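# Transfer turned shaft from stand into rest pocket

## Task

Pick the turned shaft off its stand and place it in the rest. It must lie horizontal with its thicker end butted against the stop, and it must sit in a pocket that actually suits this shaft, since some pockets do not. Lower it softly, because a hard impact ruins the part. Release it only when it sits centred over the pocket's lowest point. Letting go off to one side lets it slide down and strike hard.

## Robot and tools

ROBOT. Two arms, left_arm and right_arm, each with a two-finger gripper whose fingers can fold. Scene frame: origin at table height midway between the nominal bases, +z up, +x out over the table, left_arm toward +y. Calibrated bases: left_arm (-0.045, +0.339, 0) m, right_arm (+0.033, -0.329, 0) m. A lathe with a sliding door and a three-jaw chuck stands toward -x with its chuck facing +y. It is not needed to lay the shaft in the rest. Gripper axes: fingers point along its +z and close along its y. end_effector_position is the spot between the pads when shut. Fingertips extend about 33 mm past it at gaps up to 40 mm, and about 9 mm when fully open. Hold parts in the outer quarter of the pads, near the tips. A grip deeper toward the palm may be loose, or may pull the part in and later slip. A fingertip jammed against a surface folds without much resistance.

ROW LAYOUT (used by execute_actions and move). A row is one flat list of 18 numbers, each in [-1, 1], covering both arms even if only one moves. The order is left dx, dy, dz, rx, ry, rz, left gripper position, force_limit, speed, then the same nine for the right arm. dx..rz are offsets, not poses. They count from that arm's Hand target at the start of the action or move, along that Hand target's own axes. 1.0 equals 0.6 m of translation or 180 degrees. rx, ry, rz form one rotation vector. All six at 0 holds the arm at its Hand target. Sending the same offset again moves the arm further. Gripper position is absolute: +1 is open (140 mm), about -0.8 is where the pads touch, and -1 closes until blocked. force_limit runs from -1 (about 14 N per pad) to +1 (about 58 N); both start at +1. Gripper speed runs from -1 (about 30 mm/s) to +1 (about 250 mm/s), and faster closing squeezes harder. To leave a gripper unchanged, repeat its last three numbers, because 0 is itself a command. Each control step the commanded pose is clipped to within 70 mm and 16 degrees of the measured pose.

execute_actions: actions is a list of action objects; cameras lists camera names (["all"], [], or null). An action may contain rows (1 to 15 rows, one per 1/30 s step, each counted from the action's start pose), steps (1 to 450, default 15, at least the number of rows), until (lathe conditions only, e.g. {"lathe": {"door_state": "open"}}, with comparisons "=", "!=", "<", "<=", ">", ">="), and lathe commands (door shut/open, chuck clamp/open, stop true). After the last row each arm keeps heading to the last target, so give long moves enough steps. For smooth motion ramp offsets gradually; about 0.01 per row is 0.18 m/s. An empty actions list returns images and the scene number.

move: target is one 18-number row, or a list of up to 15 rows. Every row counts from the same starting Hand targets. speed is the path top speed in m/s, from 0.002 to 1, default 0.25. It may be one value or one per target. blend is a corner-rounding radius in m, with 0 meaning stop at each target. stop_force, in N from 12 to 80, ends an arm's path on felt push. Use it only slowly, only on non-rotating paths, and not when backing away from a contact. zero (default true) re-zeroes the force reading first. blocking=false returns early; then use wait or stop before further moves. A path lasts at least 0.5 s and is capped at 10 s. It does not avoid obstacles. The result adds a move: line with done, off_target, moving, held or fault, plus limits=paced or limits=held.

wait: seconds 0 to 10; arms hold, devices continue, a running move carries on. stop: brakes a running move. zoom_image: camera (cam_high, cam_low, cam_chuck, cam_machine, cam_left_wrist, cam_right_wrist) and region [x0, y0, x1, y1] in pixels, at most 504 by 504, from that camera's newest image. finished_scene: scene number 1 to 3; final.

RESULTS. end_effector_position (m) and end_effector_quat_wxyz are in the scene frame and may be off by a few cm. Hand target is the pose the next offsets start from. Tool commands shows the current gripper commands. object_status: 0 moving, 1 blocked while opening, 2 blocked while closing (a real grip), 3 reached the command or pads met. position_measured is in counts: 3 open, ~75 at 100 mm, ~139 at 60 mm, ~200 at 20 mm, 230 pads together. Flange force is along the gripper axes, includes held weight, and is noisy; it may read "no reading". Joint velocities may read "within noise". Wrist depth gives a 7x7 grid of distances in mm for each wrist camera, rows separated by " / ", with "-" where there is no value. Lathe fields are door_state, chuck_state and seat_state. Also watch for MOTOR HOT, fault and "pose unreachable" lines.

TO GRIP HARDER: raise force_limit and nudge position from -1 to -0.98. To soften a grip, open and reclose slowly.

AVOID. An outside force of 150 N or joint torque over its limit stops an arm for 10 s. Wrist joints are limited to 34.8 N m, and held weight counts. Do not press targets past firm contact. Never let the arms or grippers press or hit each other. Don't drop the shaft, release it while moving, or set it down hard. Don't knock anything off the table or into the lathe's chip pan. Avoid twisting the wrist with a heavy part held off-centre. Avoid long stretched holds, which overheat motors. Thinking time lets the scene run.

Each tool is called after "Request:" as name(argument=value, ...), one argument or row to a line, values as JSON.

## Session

Request:
execute_actions(
  actions=[],
)

Request:
zoom_image(
  camera="cam_high",
  region=[200, 160, 460, 330],
)

Scene clock: 0.00 s.
left_arm: end_effector_position=(+0.0850, +0.1369, +0.2963) position_measured=3 object_status=3 end_effector_quat_wxyz=(-0.550, +0.172, +0.698, +0.426) | right_arm: end_effector_position=(+0.2362, -0.5041, +0.1777) position_measured=3 object_status=3 end_effector_quat_wxyz=(-0.020, +0.885, -0.466, -0.002)
Joint positions: left_arm=[-0.72 0.553 0.106 -0.349 -2.636 -1.467] | right_arm=[-0.265 -0.481 -0.503 -0.039 -1.543 0.866]
Joint velocities: within noise
Flange force (N): no reading
Wrist depth (mm): cam_left_wrist=[203 179 191 - 855 - 2951 / 233 209 223 - - - - / 273 246 298 - 6381 4372 4919 / 282 148 320 335 4002 155 139 / - 137 352 356 2512 2988 124 / - - 395 410 1844 2292 2485 / - - 398 416 1543 623 658] | cam_right_wrist=[293 289 286 282 280 962 941 / 309 306 303 300 298 1021 1016 / 330 328 323 318 1072 1082 1099 / 349 143 344 342 1128 1134 124 / - 367 368 522 365 533 114 / - 406 401 405 358 - - / - 444 941 409 297 372 210]
Hand target: left_arm +0.0850, +0.1369, +0.2963; -0.550, +0.172, +0.698, +0.426 | right_arm +0.2362, -0.5041, +0.1777; -0.020, +0.885, -0.466, -0.002
Tool commands: left_gripper/position=+1.0 left_gripper/force_limit=+1.0 left_gripper/speed=+1.0 right_gripper/position=+1.0 right_gripper/force_limit=+1.0 right_gripper/speed=+1.0
lathe: door_state=shut chuck_state=open seat_state=open

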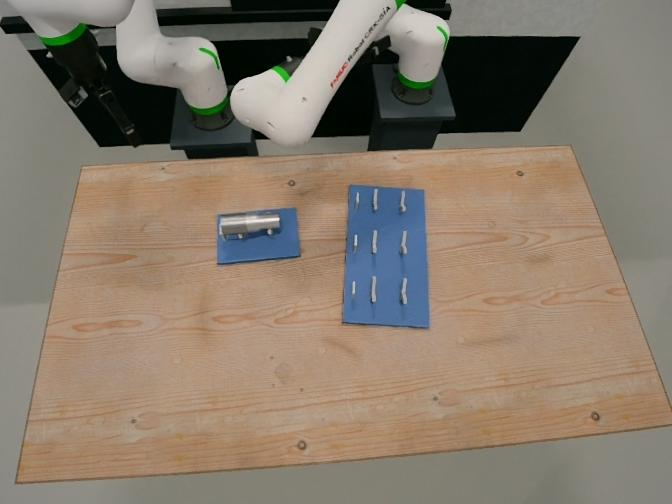

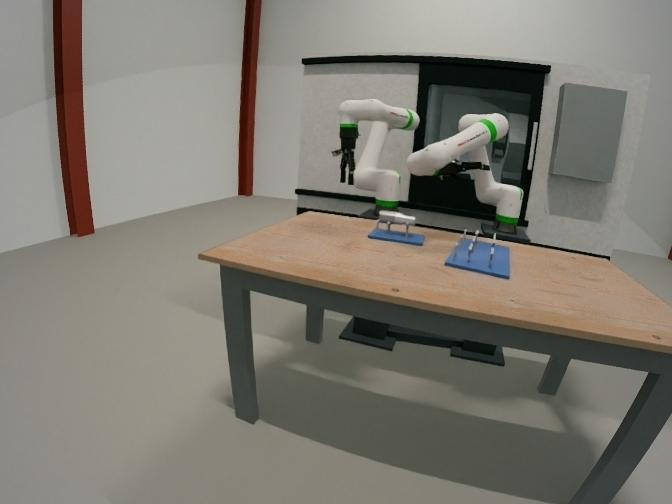

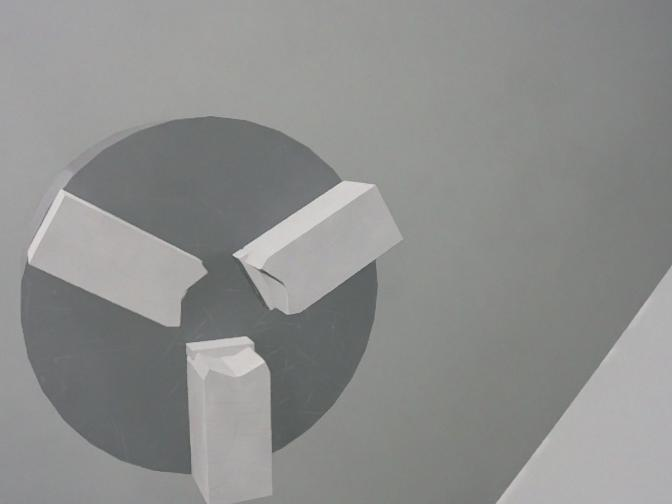

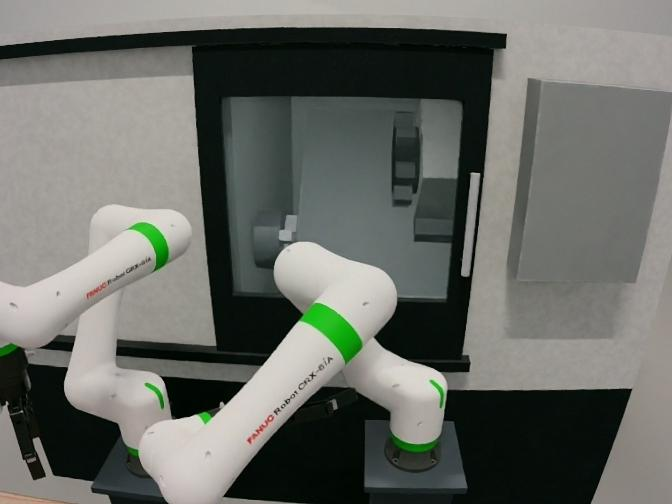

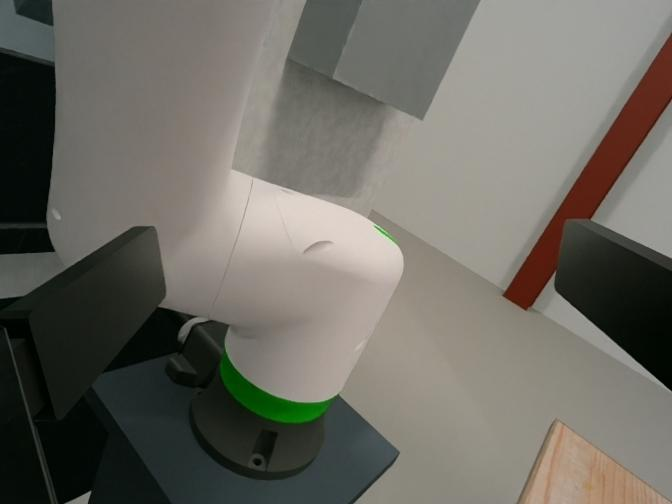

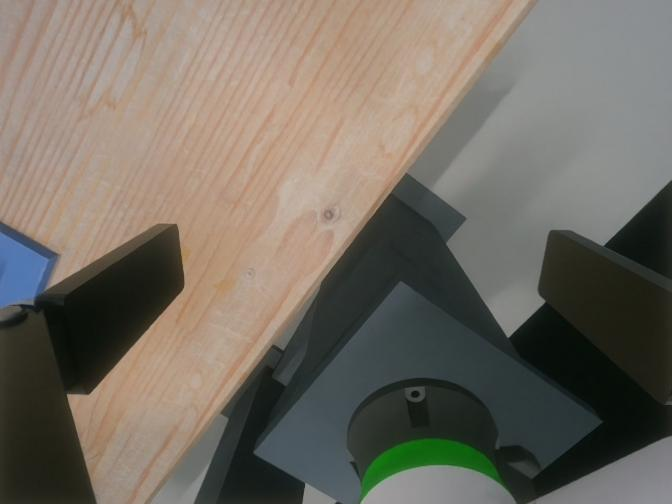

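Scaled by 1.938 from the camera's 672x504 image, which has a finer 960x720 frame.

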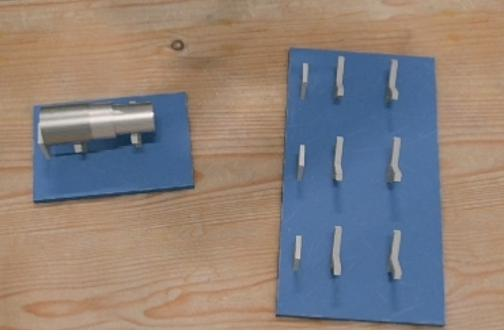

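Request:
move(
  target=[
    [-0.5025,0.7817,0.0497,0.7702,0.1684,0.0437,1,1,1,0,0,0,0,0,0,1,1,1],
    [-0.5025,0.7817,0.0497,0.7702,0.1684,0.0437,1,1,1,-0.1282,-0.552,-0.0492,-0.0082,0.0101,0.1915,1,1,1],
  ],
  speed=[0.4,0.3],
  cameras=["cam_left_wrist","cam_right_wrist"],
)

Request:
zoom_image(
  camera="cam_right_wrist",
  region=[220, 60, 500, 400],
)

Request:
zoom_image(
  camera="cam_left_wrist",
  region=[150, 200, 550, 400],
)

Scene clock: 7.30 s.
left_arm: end_effector_position=(+0.4999, +0.5005, +0.2102) position_measured=3 object_status=3 end_effector_quat_wxyz=(+0.500, +0.501, -0.500, +0.500) | right_arm: end_effector_position=(+0.4652, -0.2546, +0.2199) position_measured=3 object_status=3 end_effector_quat_wxyz=(+0.000, +0.707, -0.707, +0.000)
Joint positions: left_arm=[0.876 1.015 0.331 0.935 -2.198 -0.896] | right_arm=[0.471 -0.026 -0.069 0.001 -1.527 -0.473]
Flange force (N): left_arm=[3.2 0.5 0.5] | right_arm=[1.9 -4.5 -3.5]
Wrist depth (mm): cam_left_wrist=[- 3234 - 769 - 968 1341 / 3148 3577 - 4216 5246 944 - / 2512 4142 1249 1357 3373 901 - / 3027 148 764 726 752 638 125 / - 147 545 498 499 491 124 / 371 402 383 398 398 395 377 / 327 327 324 323 323 320 321] | cam_right_wrist=[327 326 324 322 321 320 319 / 345 345 339 340 339 340 337 / 368 365 360 295 357 359 366 / 385 143 384 282 382 373 373 / - 413 418 310 410 413 114 / - 451 449 441 443 440 758 / - 464 465 470 469 480 675]
Hand target: left_arm +0.4999, +0.5005, +0.2102; +0.500, +0.501, -0.500, +0.500 | right_arm +0.4652, -0.2546, +0.2198; +0.000, +0.707, -0.707, +0.000
Off the commanded pose: left_arm 0.000 m, 0 deg | right_arm 0.000 m, 0 deg.
lathe: door_state=shut chuck_state=open seat_state=open
move: done
Images, in order (width x height): cam_left_wrist 672x504, cam_right_wrist 672x504.

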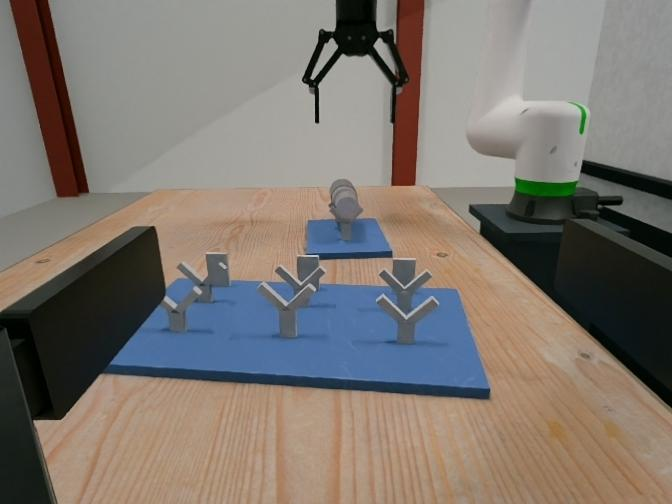

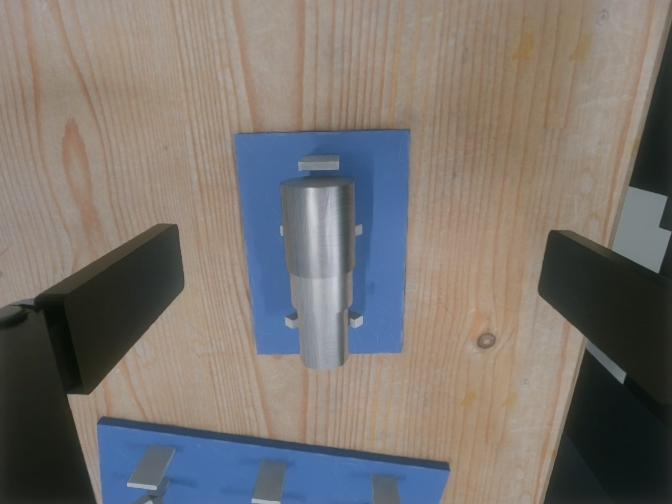

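Scaled by 1.482 from the camera's 672x504 image, which has a finer 960x720 frame.

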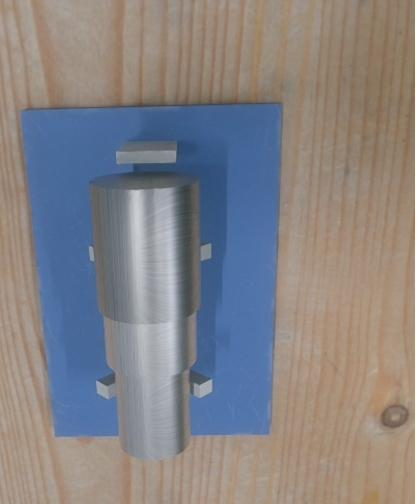

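Scaled by 1.260 from the camera's 672x504 image, which has a finer 960x720 frame.

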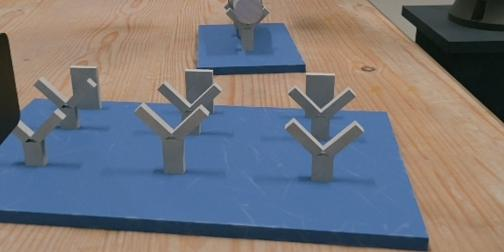

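Request:
zoom_image(
  camera="cam_left_wrist",
  region=[240, 245, 350, 355],
)

Request:
zoom_image(
  camera="cam_left_wrist",
  region=[355, 245, 465, 355],
)

Request:
zoom_image(
  camera="cam_left_wrist",
  region=[150, 240, 250, 340],
)

Request:
zoom_image(
  camera="cam_left_wrist",
  region=[300, 165, 400, 265],
)

Scaled by 4.582 from the camera's 672x504 image, which has a finer 960x720 frame.

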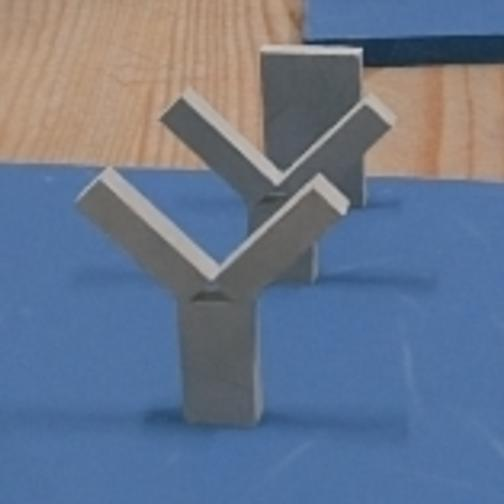

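Scaled by 4.582 from the camera's 672x504 image, which has a finer 960x720 frame.

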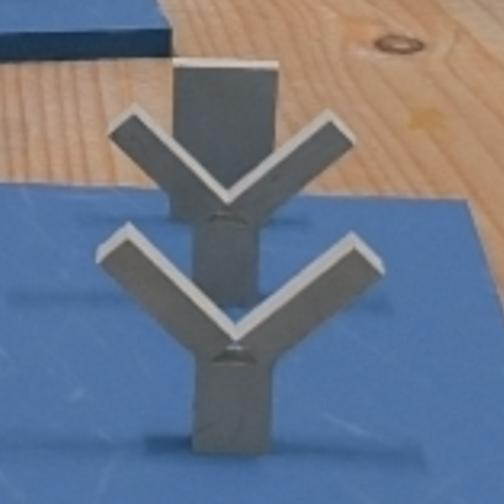

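Scaled by 5.040 from the camera's 672x504 image, which has a finer 960x720 frame.

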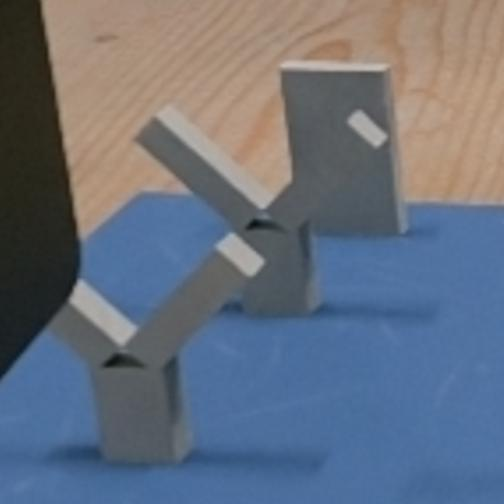

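Scaled by 5.040 from the camera's 672x504 image, which has a finer 960x720 frame.

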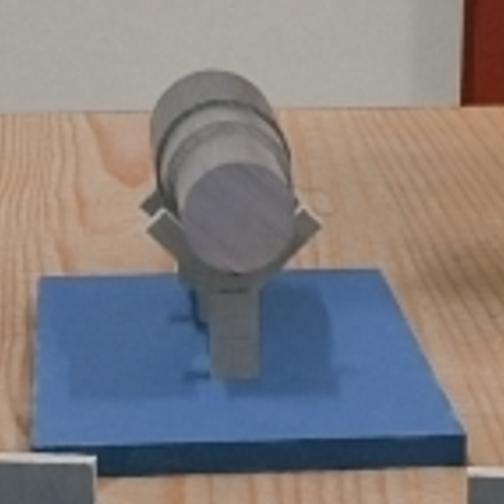

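Request:
move(
  target=[0,0,0,0,0,0,1,1,1,-0.07,-0.039,0.1,0,0,-0.005,0.175,1,-1],
  cameras=["cam_left_wrist","cam_right_wrist"],
)

Request:
zoom_image(
  camera="cam_right_wrist",
  region=[220, 60, 490, 420],
)

Request:
zoom_image(
  camera="cam_left_wrist",
  region=[290, 100, 410, 220],
)

Scene clock: 12.27 s.
left_arm: end_effector_position=(+0.4999, +0.5005, +0.2102) position_measured=3 object_status=3 end_effector_quat_wxyz=(+0.500, +0.501, -0.500, +0.500) | right_arm: end_effector_position=(+0.4886, -0.2126, +0.1598) position_measured=107 object_status=3 end_effector_quat_wxyz=(+0.000, +0.713, -0.702, +0.000)
Joint positions: left_arm=[0.876 1.015 0.331 0.935 -2.198 -0.896] | right_arm=[0.529 0.071 -0.111 0.001 -1.389 -0.516]
Flange force (N): left_arm=[3.2 0.8 1.4] | right_arm=[1.8 -4.3 -2.9]
Wrist depth (mm): cam_left_wrist=[5132 3747 3870 726 - 905 1651 / - - 4002 790 - 937 1349 / - 1405 1312 1157 4002 884 - / 3190 149 769 731 752 636 139 / - 147 475 500 497 489 124 / 370 402 404 400 397 398 378 / 330 326 325 323 323 321 319] | cam_right_wrist=[271 271 270 270 268 267 266 / 287 286 280 266 271 282 282 / 306 303 299 198 287 299 297 / 328 322 148 215 299 309 317 / - 85 125 233 331 110 90 / - - 374 372 368 - - / - - 390 393 395 - -]
Hand target: left_arm +0.4999, +0.5005, +0.2102; +0.500, +0.501, -0.500, +0.500 | right_arm +0.4886, -0.2126, +0.1598; +0.000, +0.713, -0.702, +0.000
Off the commanded pose: left_arm 0.000 m, 0 deg | right_arm 0.000 m, 0 deg.
lathe: door_state=shut chuck_state=open seat_state=open
move: done
Images, in order (width x height): cam_left_wrist 672x504, cam_right_wrist 672x504.

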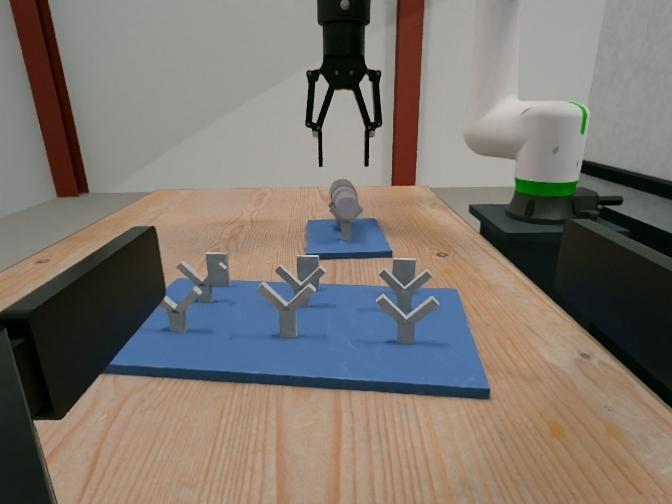

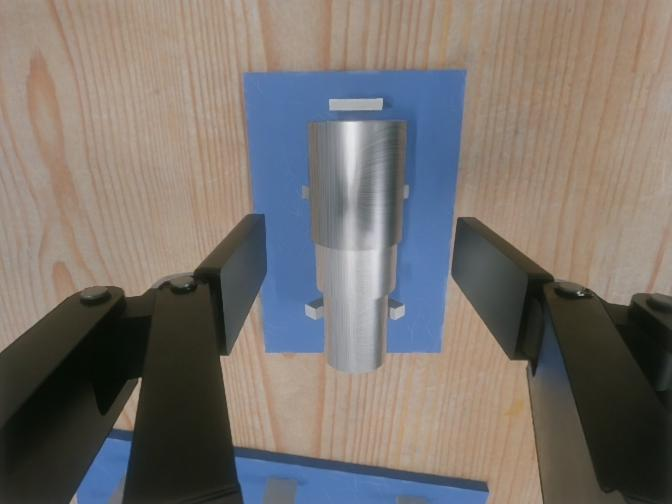

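Scaled by 1.400 from the camera's 672x504 image, which has a finer 960x720 frame.

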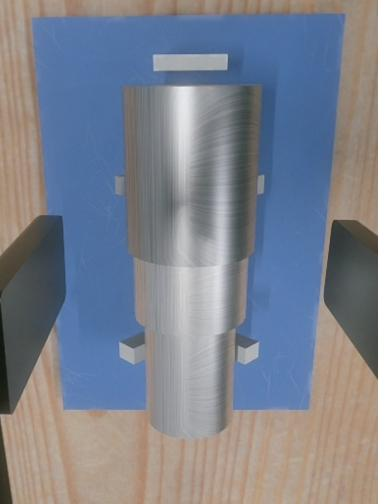

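Scaled by 4.200 from the camera's 672x504 image, which has a finer 960x720 frame.

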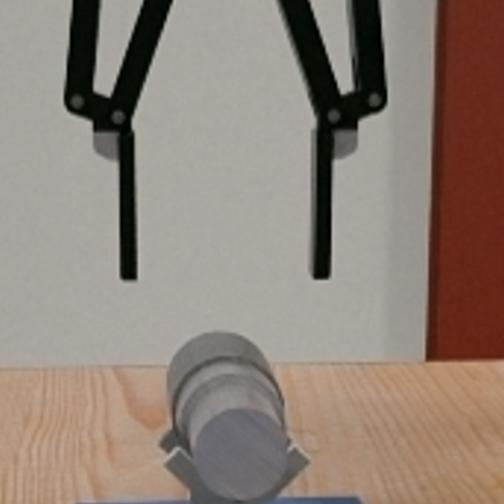

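Request:
move(
  target=[-0.0333,-0.0667,0.05,0,0,0,1,1,1,-0.0088,0.0022,0.0955,0,0,-0.003,0.175,1,-1],
  speed=0.12,
  cameras=["cam_left_wrist","cam_right_wrist"],
)

Request:
execute_actions(
  actions=[
    {"rows":[[0,0,0,0,0,0,1,1,1,0,0,0,0,0,0,-1,1,-1]],"steps":60},
  ],
  cameras=["cam_left_wrist","cam_right_wrist"],
)

Request:
zoom_image(
  camera="cam_left_wrist",
  region=[300, 80, 450, 230],
)

Scene clock: 14.03 s.
left_arm: end_effector_position=(+0.5399, +0.4706, +0.1901) position_measured=3 object_status=3 end_effector_quat_wxyz=(+0.500, +0.501, -0.500, +0.500) | right_arm: end_effector_position=(+0.4872, -0.2074, +0.1025) position_measured=107 object_status=3 end_effector_quat_wxyz=(+0.000, +0.716, -0.698, +0.000)
Joint positions: left_arm=[0.801 1.065 0.367 0.997 -2.143 -0.87] | right_arm=[0.541 0.106 -0.21 0.001 -1.255 -0.518]
Flange force (N): left_arm=[3.1 0.7 0.4] | right_arm=[1.3 -4.7 -2.3]
Wrist depth (mm): cam_left_wrist=[- - 3689 694 - 933 - / - 3472 - 747 4216 905 855 / 3106 3027 1135 972 1098 884 901 / - 148 707 692 707 642 125 / - 411 458 461 431 455 124 / 344 374 372 369 369 362 351 / 302 302 298 298 298 297 297] | cam_right_wrist=[219 218 215 212 211 216 214 / 232 230 222 134 214 227 227 / 246 247 236 138 228 243 240 / 262 260 148 148 159 250 257 / - 85 145 162 260 110 90 / - - 300 180 298 - - / - - 325 324 321 - -]
Hand target: left_arm +0.5399, +0.4706, +0.1901; +0.500, +0.501, -0.500, +0.500 | right_arm +0.4873, -0.2074, +0.1025; +0.000, +0.716, -0.698, +0.000
Off the commanded pose: left_arm 0.000 m, 0 deg | right_arm 0.000 m, 0 deg.
lathe: door_state=shut chuck_state=open seat_state=open
move: done
Images, in order (width x height): cam_left_wrist 672x504, cam_right_wrist 672x504.

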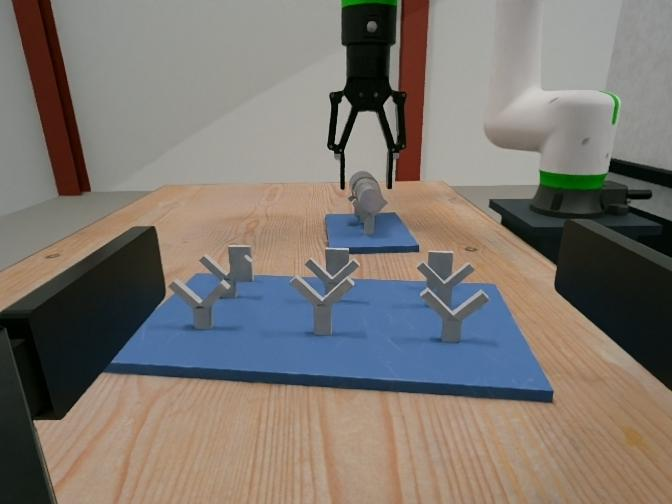

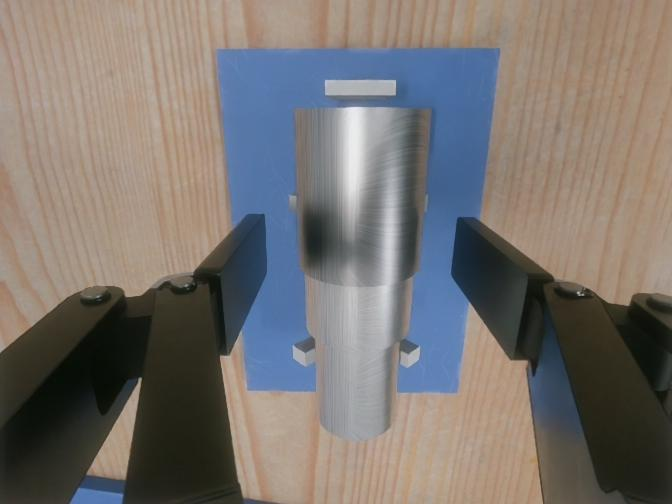

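Scene clock: 16.23 s.
left_arm: end_effector_position=(+0.5399, +0.4706, +0.1901) position_measured=3 object_status=3 end_effector_quat_wxyz=(+0.500, +0.501, -0.500, +0.500) | right_arm: end_effector_position=(+0.4873, -0.2074, +0.1025) position_measured=154 object_status=2 end_effector_quat_wxyz=(+0.000, +0.716, -0.698, +0.000)
Joint positions: left_arm=[0.801 1.065 0.367 0.997 -2.143 -0.87] | right_arm=[0.541 0.106 -0.21 0.001 -1.255 -0.518]
Flange force (N): left_arm=[3.2 1.1 1.6] | right_arm=[0.6 -3.1 -29.0]
Wrist depth (mm): cam_left_wrist=[- 3935 3632 3870 4002 944 - / - - 4216 3808 4629 912 846 / 3148 1397 4293 1119 980 871 859 / 2988 148 705 701 703 642 123 / - 416 457 432 459 453 - / 342 372 372 370 351 368 351 / 304 302 299 299 296 297 296] | cam_right_wrist=[220 218 215 212 212 215 214 / 232 232 222 140 214 227 227 / 247 246 236 138 227 241 241 / 263 263 242 149 150 255 256 / - 85 92 163 162 81 91 / - - - 181 278 - - / - - - 324 324 - -]
Hand target: left_arm +0.5399, +0.4706, +0.1901; +0.500, +0.501, -0.500, +0.500 | right_arm +0.4873, -0.2074, +0.1025; +0.000, +0.716, -0.698, +0.000
Off the commanded pose: left_arm 0.000 m, 0 deg | right_arm 0.000 m, 0 deg.
lathe: door_state=shut chuck_state=open seat_state=open
Images, in order (width x height): cam_left_wrist 672x504, cam_right_wrist 672x504.

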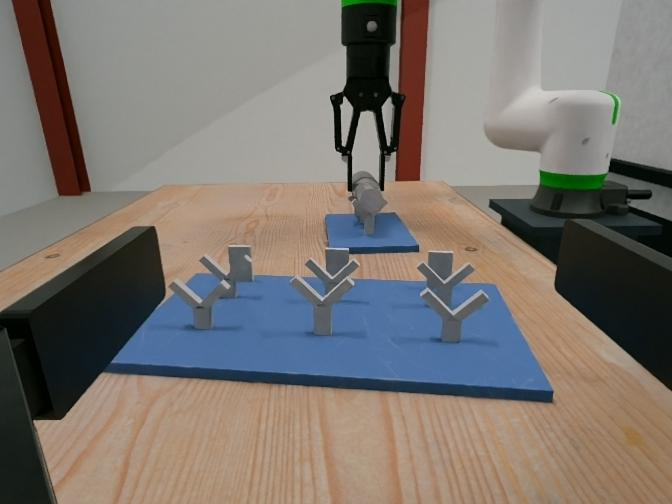

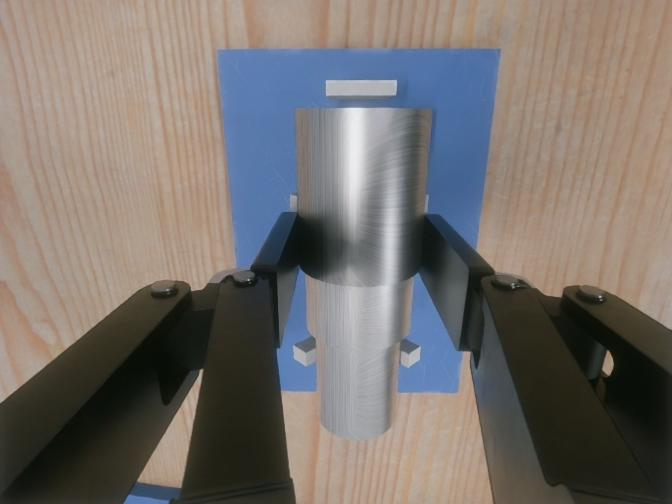

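Scaled by 3.360 from the camera's 672x504 image, which has a finer 960x720 frame.

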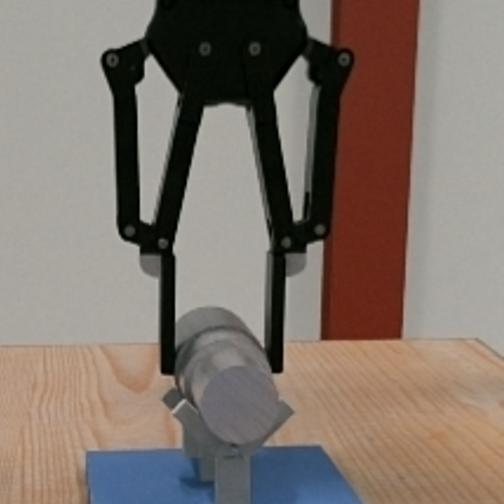

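Request:
move(
  target=[
    [0,0,0,0,0,0,1,1,1,0,0,-0.09,0,0,0,-1,1,-1],
    [0,0,0,0,0,0,1,1,1,-0.575,-0.1265,-0.1042,0,0,0.0594,-1,1,-1],
  ],
  speed=[0.07,0.18],
  blend=[0.01,0],
  cameras=["cam_left_wrist","cam_right_wrist"],
)

Request:
zoom_image(
  camera="cam_right_wrist",
  region=[220, 60, 500, 460],
)

Request:
zoom_image(
  camera="cam_left_wrist",
  region=[240, 180, 420, 360],
)

Scene clock: 20.97 s.
left_arm: end_effector_position=(+0.5399, +0.4706, +0.1901) position_measured=3 object_status=3 end_effector_quat_wxyz=(+0.500, +0.501, -0.500, +0.500) | right_arm: end_effector_position=(+0.5545, +0.1395, +0.1648) position_measured=154 object_status=2 end_effector_quat_wxyz=(+0.000, -0.648, +0.762, +0.000)
Joint positions: left_arm=[0.801 1.065 0.367 0.997 -2.143 -0.87] | right_arm=[0.917 0.686 0.729 0.001 -1.615 -1.08]
Flange force (N): left_arm=[3.5 2.0 2.1] | right_arm=[-7.8 -8.1 4.2]
Wrist depth (mm): cam_left_wrist=[- 5490 4071 396 772 825 1564 / - 3808 4002 425 3808 878 809 / - 4071 1141 454 1108 919 881 / 2988 148 701 573 696 642 125 / - 414 449 436 425 426 124 / 342 374 372 371 369 363 350 / 304 302 300 298 299 296 297] | cam_right_wrist=[279 277 276 272 270 271 270 / 289 282 282 230 277 279 282 / 309 296 298 139 291 291 304 / 332 315 148 149 149 313 325 / - 85 92 163 162 81 92 / - - - 181 368 - - / - - - 414 414 - -]
Hand target: left_arm +0.5399, +0.4706, +0.1901; +0.500, +0.501, -0.500, +0.500 | right_arm +0.5546, +0.1394, +0.1648; +0.000, -0.648, +0.762, +0.000
Off the commanded pose: left_arm 0.000 m, 0 deg | right_arm 0.000 m, 0 deg.
lathe: door_state=shut chuck_state=open seat_state=open
move: done
Images, in order (width x height): cam_left_wrist 672x504, cam_right_wrist 672x504.

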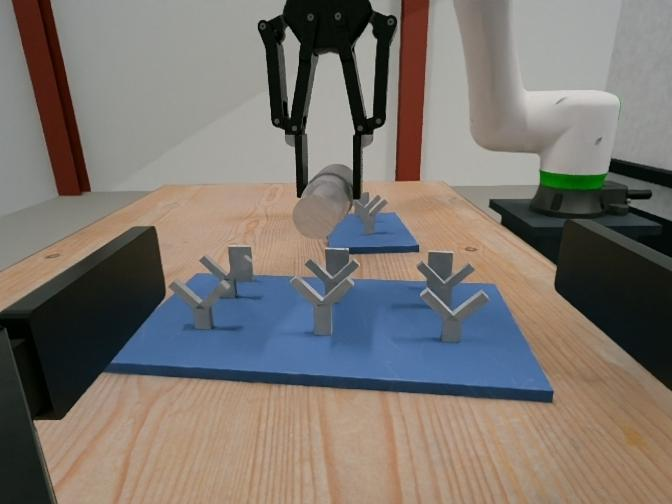

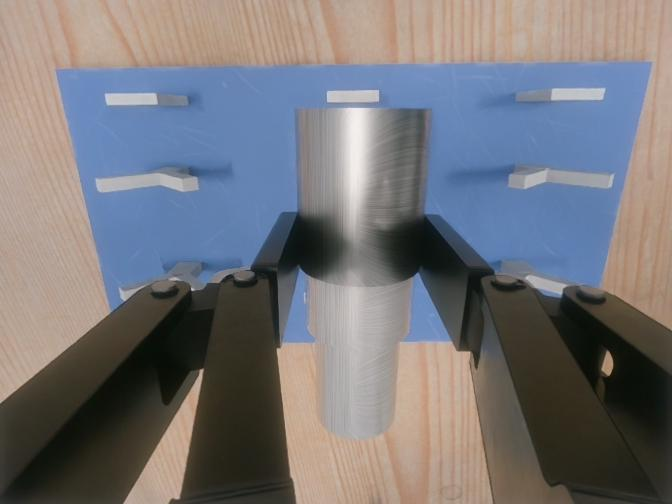

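Scaled by 1.260 from the camera's 672x504 image, which has a finer 960x720 frame.

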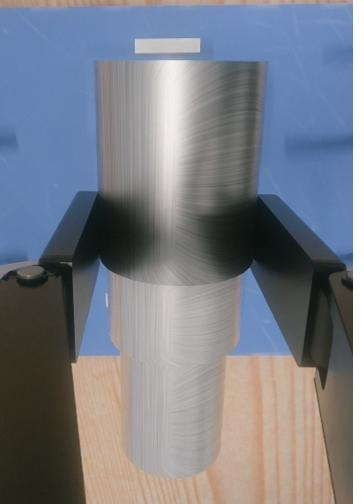

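Scaled by 2.800 from the camera's 672x504 image, which has a finer 960x720 frame.

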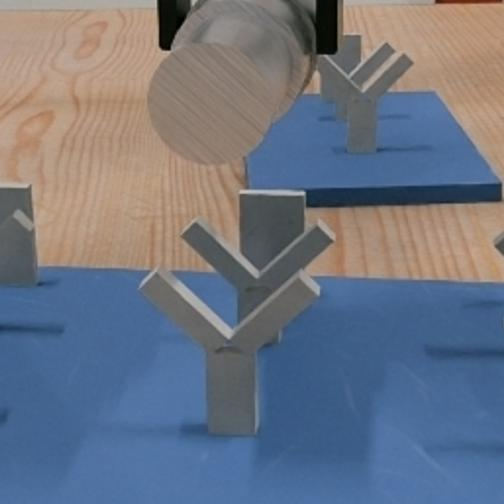

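Request:
move(
  target=[
    [0,0,0,0,0,0,1,1,1,0.005,-0.0005,0,0,0,-0.004,-1,1,-1],
    [0,0,0,0,0,0,1,1,1,0.005,-0.0005,0.093,0,0,-0.004,-1,1,-1],
  ],
  speed=0.1,
  blend=[0.005,0],
  cameras=["cam_left_wrist","cam_right_wrist"],
)

Request:
zoom_image(
  camera="cam_right_wrist",
  region=[220, 60, 500, 460],
)

Request:
zoom_image(
  camera="cam_left_wrist",
  region=[250, 210, 390, 350],
)

Scene clock: 23.33 s.
left_arm: end_effector_position=(+0.5399, +0.4706, +0.1901) position_measured=3 object_status=3 end_effector_quat_wxyz=(+0.500, +0.501, -0.500, +0.500) | right_arm: end_effector_position=(+0.5544, +0.1364, +0.1090) position_measured=154 object_status=2 end_effector_quat_wxyz=(+0.000, -0.652, +0.758, +0.000)
Joint positions: left_arm=[0.801 1.065 0.367 0.997 -2.143 -0.87] | right_arm=[0.914 0.683 0.595 0.001 -1.483 -1.065]
Flange force (N): left_arm=[3.4 1.2 1.1] | right_arm=[-9.8 -10.6 3.2]
Wrist depth (mm): cam_left_wrist=[4629 3870 3935 388 795 3808 1476 / - 3373 3808 419 3935 874 790 / - 1175 972 458 992 859 905 / 3066 148 705 468 701 636 - / - 414 465 461 430 450 124 / 342 373 368 369 369 363 349 / 303 302 299 297 296 297 297] | cam_right_wrist=[224 223 223 223 222 222 220 / 230 227 227 221 224 226 225 / 238 239 242 138 233 239 236 / 261 257 251 149 149 253 256 / - 85 92 163 162 81 91 / - - - 181 292 - - / - - - 337 337 - -]
Hand target: left_arm +0.5399, +0.4706, +0.1901; +0.500, +0.501, -0.500, +0.500 | right_arm +0.5544, +0.1364, +0.1090; +0.000, -0.652, +0.758, +0.000
Off the commanded pose: left_arm 0.000 m, 0 deg | right_arm 0.000 m, 0 deg.
lathe: door_state=shut chuck_state=open seat_state=open
move: done; blend cut to 0.0031 m at target 1
Images, in order (width x height): cam_left_wrist 672x504, cam_right_wrist 672x504.

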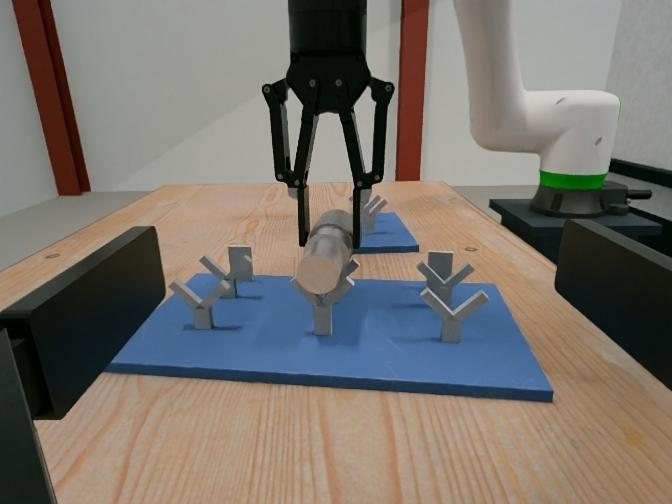

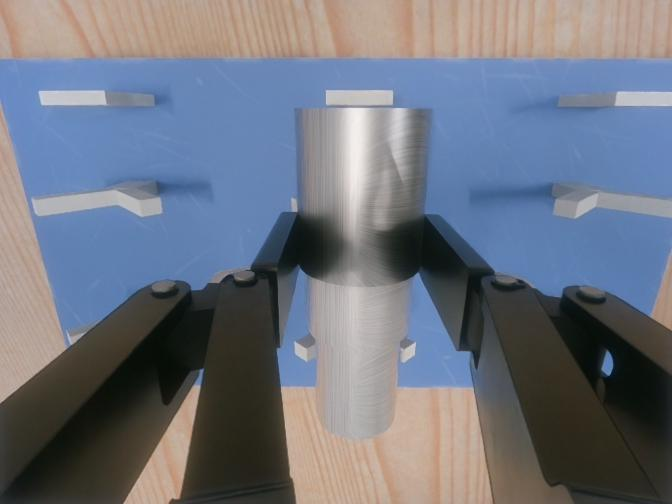

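Scaled by 1.260 from the camera's 672x504 image, which has a finer 960x720 frame.

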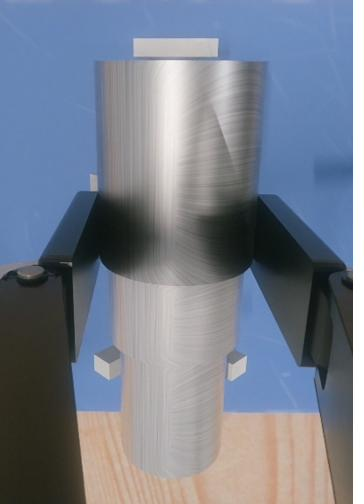

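Scaled by 3.600 from the camera's 672x504 image, which has a finer 960x720 frame.

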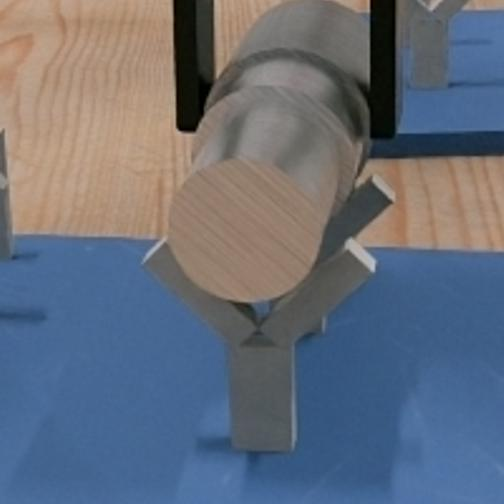

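Request:
move(
  target=[0,0,0,0,0,0,1,1,1,0,-0.0004,0.0117,0,0,0,-1,1,-1],
  speed=0.03,
)

Request:
move(
  target=[0,0,0,0,0,0,1,1,1,0.015,0,0,0,0,0,-1,1,-1],
  speed=0.006,
  stop_force=12,
  cameras=["cam_left_wrist","cam_right_wrist"],
)

Request:
zoom_image(
  camera="cam_right_wrist",
  region=[220, 60, 500, 460],
)

Request:
zoom_image(
  camera="cam_left_wrist",
  region=[250, 210, 390, 350],
)

Scene clock: 25.10 s.
left_arm: end_effector_position=(+0.5399, +0.4706, +0.1901) position_measured=3 object_status=3 end_effector_quat_wxyz=(+0.500, +0.501, -0.500, +0.500) | right_arm: end_effector_position=(+0.5546, +0.1363, +0.1020) position_measured=154 object_status=2 end_effector_quat_wxyz=(+0.000, -0.652, +0.758, +0.000)
Joint positions: left_arm=[0.801 1.065 0.367 0.997 -2.143 -0.87] | right_arm=[0.914 0.685 0.582 0.001 -1.468 -1.065]
Flange force (N): left_arm=[3.2 1.0 1.6] | right_arm=[-8.5 -9.6 4.5]
Wrist depth (mm): cam_left_wrist=[3577 - - 385 3524 825 1405 / - 3689 2988 419 884 849 831 / - 1141 1130 456 3808 908 837 / 2988 148 707 488 707 636 - / - 128 452 436 421 452 124 / 343 373 368 369 353 359 349 / 303 302 300 300 298 296 296] | cam_right_wrist=[217 217 217 216 216 214 214 / 222 221 221 170 217 219 219 / 233 232 235 139 227 232 227 / 252 251 244 149 149 245 248 / - 85 92 163 162 81 91 / - - - 181 283 - - / - - - 328 327 - -]
Hand target: left_arm +0.5399, +0.4706, +0.1901; +0.500, +0.501, -0.500, +0.500 | right_arm +0.5546, +0.1363, +0.1019; +0.000, -0.652, +0.758, +0.000
Off the commanded pose: left_arm 0.000 m, 0 deg | right_arm 0.000 m, 0 deg.
lathe: door_state=shut chuck_state=open seat_state=open
move: done

Scene clock: 26.43 s.
left_arm: end_effector_position=(+0.5399, +0.4706, +0.1901) position_measured=3 object_status=3 end_effector_quat_wxyz=(+0.500, +0.501, -0.500, +0.500) | right_arm: end_effector_position=(+0.5543, +0.1337, +0.1021) position_measured=154 object_status=2 end_effector_quat_wxyz=(+0.000, -0.652, +0.758, +0.000)
Joint positions: left_arm=[0.801 1.065 0.367 0.997 -2.143 -0.87] | right_arm=[0.912 0.678 0.572 0.001 -1.464 -1.063]
Flange force (N): left_arm=[3.3 1.3 1.1] | right_arm=[-25.7 -4.7 -0.3]
Wrist depth (mm): cam_left_wrist=[- 2811 3632 390 3373 795 1365 / - 4071 3632 425 901 865 825 / - 3808 1135 473 1108 912 823 / 3148 148 711 489 698 635 123 / - 416 455 437 431 450 124 / 343 372 372 370 368 363 351 / 303 300 300 300 297 297 297] | cam_right_wrist=[218 217 216 215 215 215 215 / 223 218 221 172 218 219 216 / 233 232 235 138 227 232 229 / 253 251 245 149 150 246 247 / - 85 92 163 162 81 91 / - - - 180 282 - - / - - - 330 330 - -]
Hand target: left_arm +0.5399, +0.4706, +0.1901; +0.500, +0.501, -0.500, +0.500 | right_arm +0.5543, +0.1337, +0.1021; +0.000, -0.652, +0.758, +0.000 (not the last commanded pose)
Off the commanded pose: left_arm 0.000 m, 0 deg | right_arm 0.006 m, 0 deg.
lathe: door_state=shut chuck_state=open seat_state=open
move: contact (right_arm)
Images, in order (width x height): cam_left_wrist 672x504, cam_right_wrist 672x504.

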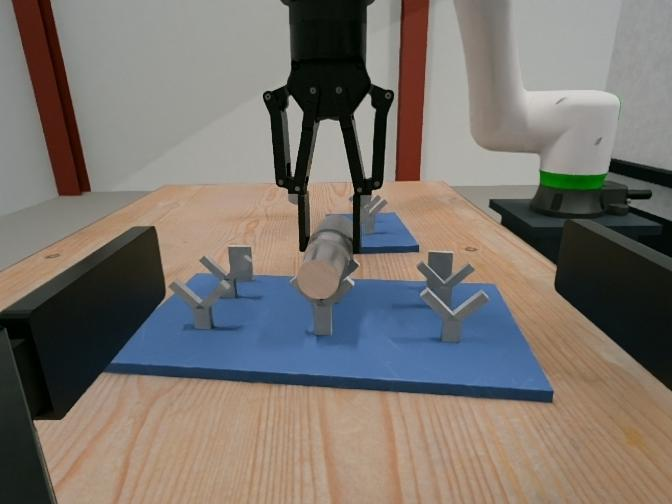

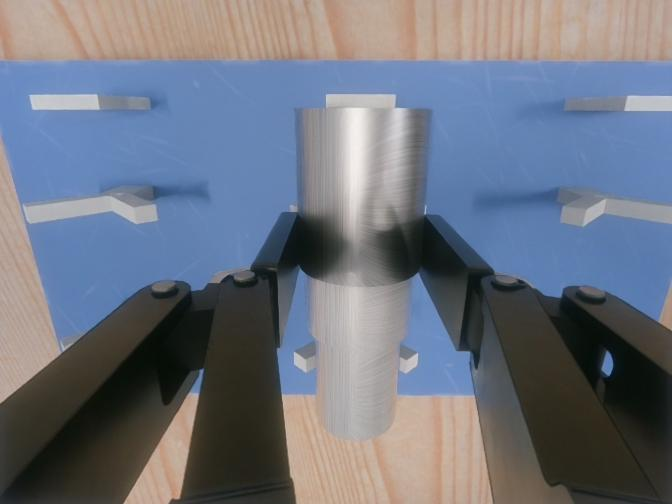

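Scaled by 1.260 from the camera's 672x504 image, which has a finer 960x720 frame.

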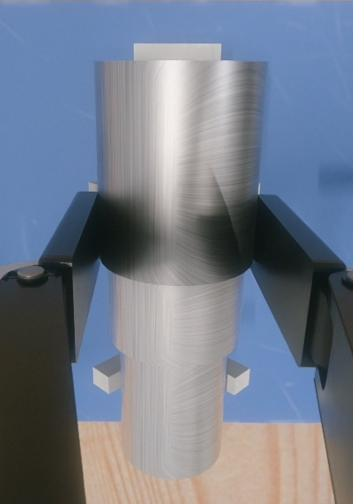

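Scaled by 3.600 from the camera's 672x504 image, which has a finer 960x720 frame.

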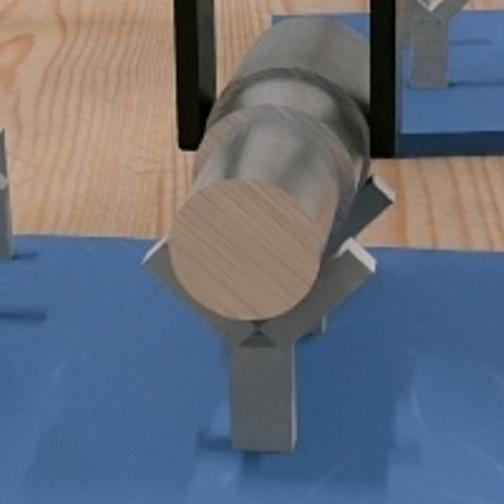

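Request:
move(
  target=[0,0,0,0,0,0,1,1,1,-0.0012,-0.0005,0,0,0,0,-1,1,-1],
  speed=0.02,
)

Request:
move(
  target=[0,0,0,0,0,0,1,1,1,0,0,0.015,0,0,0,-1,1,-1],
  speed=0.006,
  stop_force=15,
  cameras=["cam_left_wrist","cam_right_wrist"],
)

Request:
zoom_image(
  camera="cam_left_wrist",
  region=[285, 250, 355, 320],
)

Scene clock: 27.73 s.
left_arm: end_effector_position=(+0.5399, +0.4706, +0.1901) position_measured=3 object_status=3 end_effector_quat_wxyz=(+0.500, +0.501, -0.500, +0.500) | right_arm: end_effector_position=(+0.5547, +0.1343, +0.1021) position_measured=154 object_status=2 end_effector_quat_wxyz=(+0.000, -0.652, +0.758, +0.000)
Joint positions: left_arm=[0.801 1.065 0.367 0.997 -2.143 -0.87] | right_arm=[0.912 0.681 0.575 0.001 -1.465 -1.063]
Flange force (N): left_arm=[3.2 1.2 1.3] | right_arm=[-12.2 -7.5 5.2]
Wrist depth (mm): cam_left_wrist=[- 4293 - 387 784 798 - / - 3935 4455 419 3747 871 865 / - 4071 1114 477 1049 919 852 / 2951 149 720 489 696 630 125 / - 413 459 436 429 440 124 / 343 374 371 369 367 364 350 / 303 300 298 299 298 297 297] | cam_right_wrist=[217 218 217 215 216 215 215 / 219 219 221 139 217 219 216 / 233 232 234 139 228 233 229 / 252 250 244 149 150 245 247 / - 85 92 163 162 81 91 / - - - 180 282 - - / - - - 329 328 - -]
Hand target: left_arm +0.5399, +0.4706, +0.1901; +0.500, +0.501, -0.500, +0.500 | right_arm +0.5547, +0.1344, +0.1021; +0.000, -0.652, +0.758, +0.000
Off the commanded pose: left_arm 0.000 m, 0 deg | right_arm 0.000 m, 0 deg.
lathe: door_state=shut chuck_state=open seat_state=open
move: done

Scene clock: 28.70 s.
left_arm: end_effector_position=(+0.5399, +0.4706, +0.1901) position_measured=3 object_status=3 end_effector_quat_wxyz=(+0.500, +0.501, -0.500, +0.500) | right_arm: end_effector_position=(+0.5547, +0.1344, +0.1000) position_measured=154 object_status=2 end_effector_quat_wxyz=(+0.000, -0.652, +0.758, +0.000)
Joint positions: left_arm=[0.801 1.065 0.367 0.997 -2.143 -0.87] | right_arm=[0.912 0.681 0.571 0.001 -1.461 -1.063]
Flange force (N): left_arm=[3.6 1.6 1.5] | right_arm=[-7.5 1.5 -20.5]
Wrist depth (mm): cam_left_wrist=[- - 3808 391 798 811 1381 / - 3577 426 420 - 868 1357 / 4629 4216 1141 479 1049 905 859 / 3066 148 711 485 698 640 123 / - 414 463 436 432 458 - / 341 375 372 369 367 361 349 / 304 302 300 298 298 298 296] | cam_right_wrist=[216 216 215 215 214 213 213 / 217 217 218 213 216 217 214 / 231 230 233 139 229 231 227 / 250 249 242 149 149 243 246 / - 85 92 163 162 81 91 / - - - 181 282 - - / - - - 328 325 - -]
Hand target: left_arm +0.5399, +0.4706, +0.1901; +0.500, +0.501, -0.500, +0.500 | right_arm +0.5547, +0.1344, +0.1000; +0.000, -0.652, +0.758, +0.000 (not the last commanded pose)
Off the commanded pose: left_arm 0.000 m, 0 deg | right_arm 0.007 m, 0 deg.
lathe: door_state=shut chuck_state=open seat_state=open
move: contact (right_arm)
Images, in order (width x height): cam_left_wrist 672x504, cam_right_wrist 672x504.

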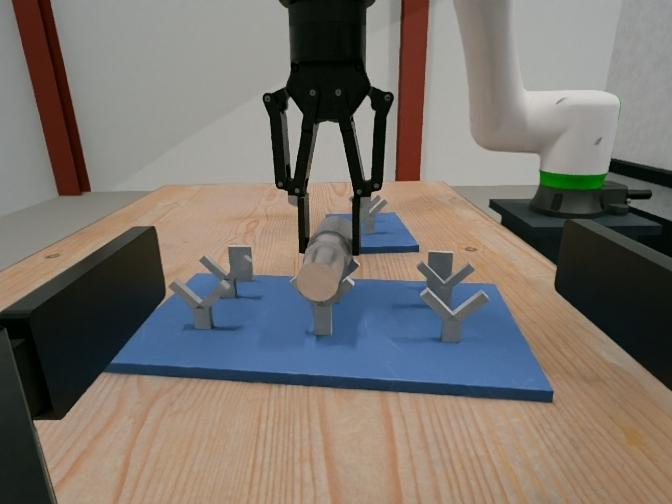

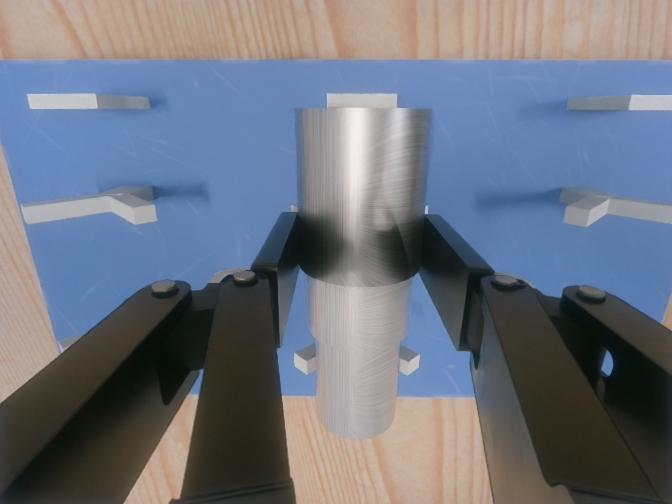

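Scaled by 7.200 from the camera's 672x504 image, which has a finer 960x720 frame.

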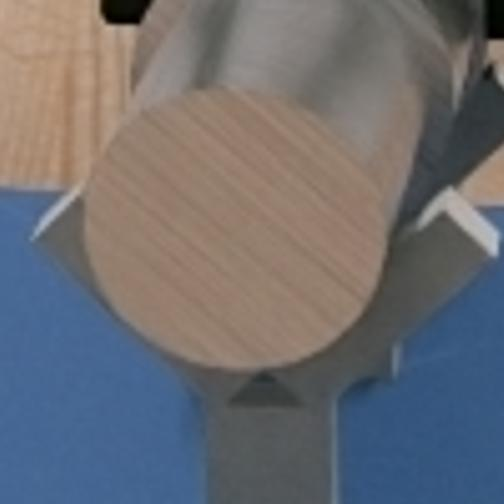

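Request:
zoom_image(
  camera="cam_right_wrist",
  region=[280, 320, 440, 400],
)

Request:
zoom_image(
  camera="cam_left_wrist",
  region=[285, 195, 365, 275],
)

Request:
zoom_image(
  camera="cam_right_wrist",
  region=[270, 180, 450, 260],
)

Request:
zoom_image(
  camera="cam_low",
  region=[420, 220, 520, 280],
)

Scaled by 3.150 from the camera's 672x504 image, which has a finer 960x720 frame.

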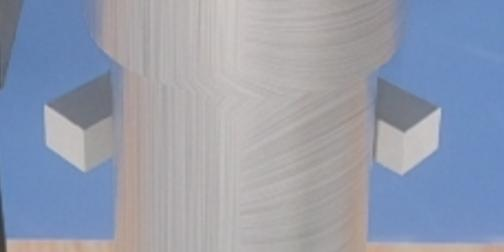

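Scaled by 6.300 from the camera's 672x504 image, which has a finer 960x720 frame.

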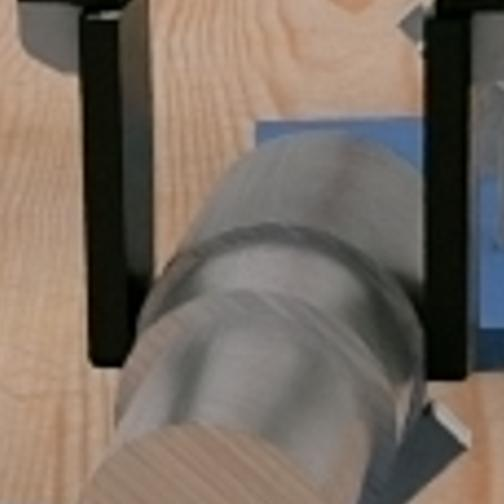

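Scaled by 2.800 from the camera's 672x504 image, which has a finer 960x720 frame.

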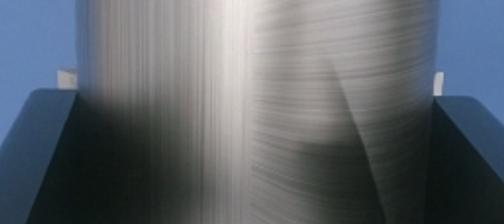

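This scene's latest camera images include none from cam_low. They are from: cam_left_wrist, cam_right_wrist. cam_low's image comes with the result of a call that names it in "cameras".


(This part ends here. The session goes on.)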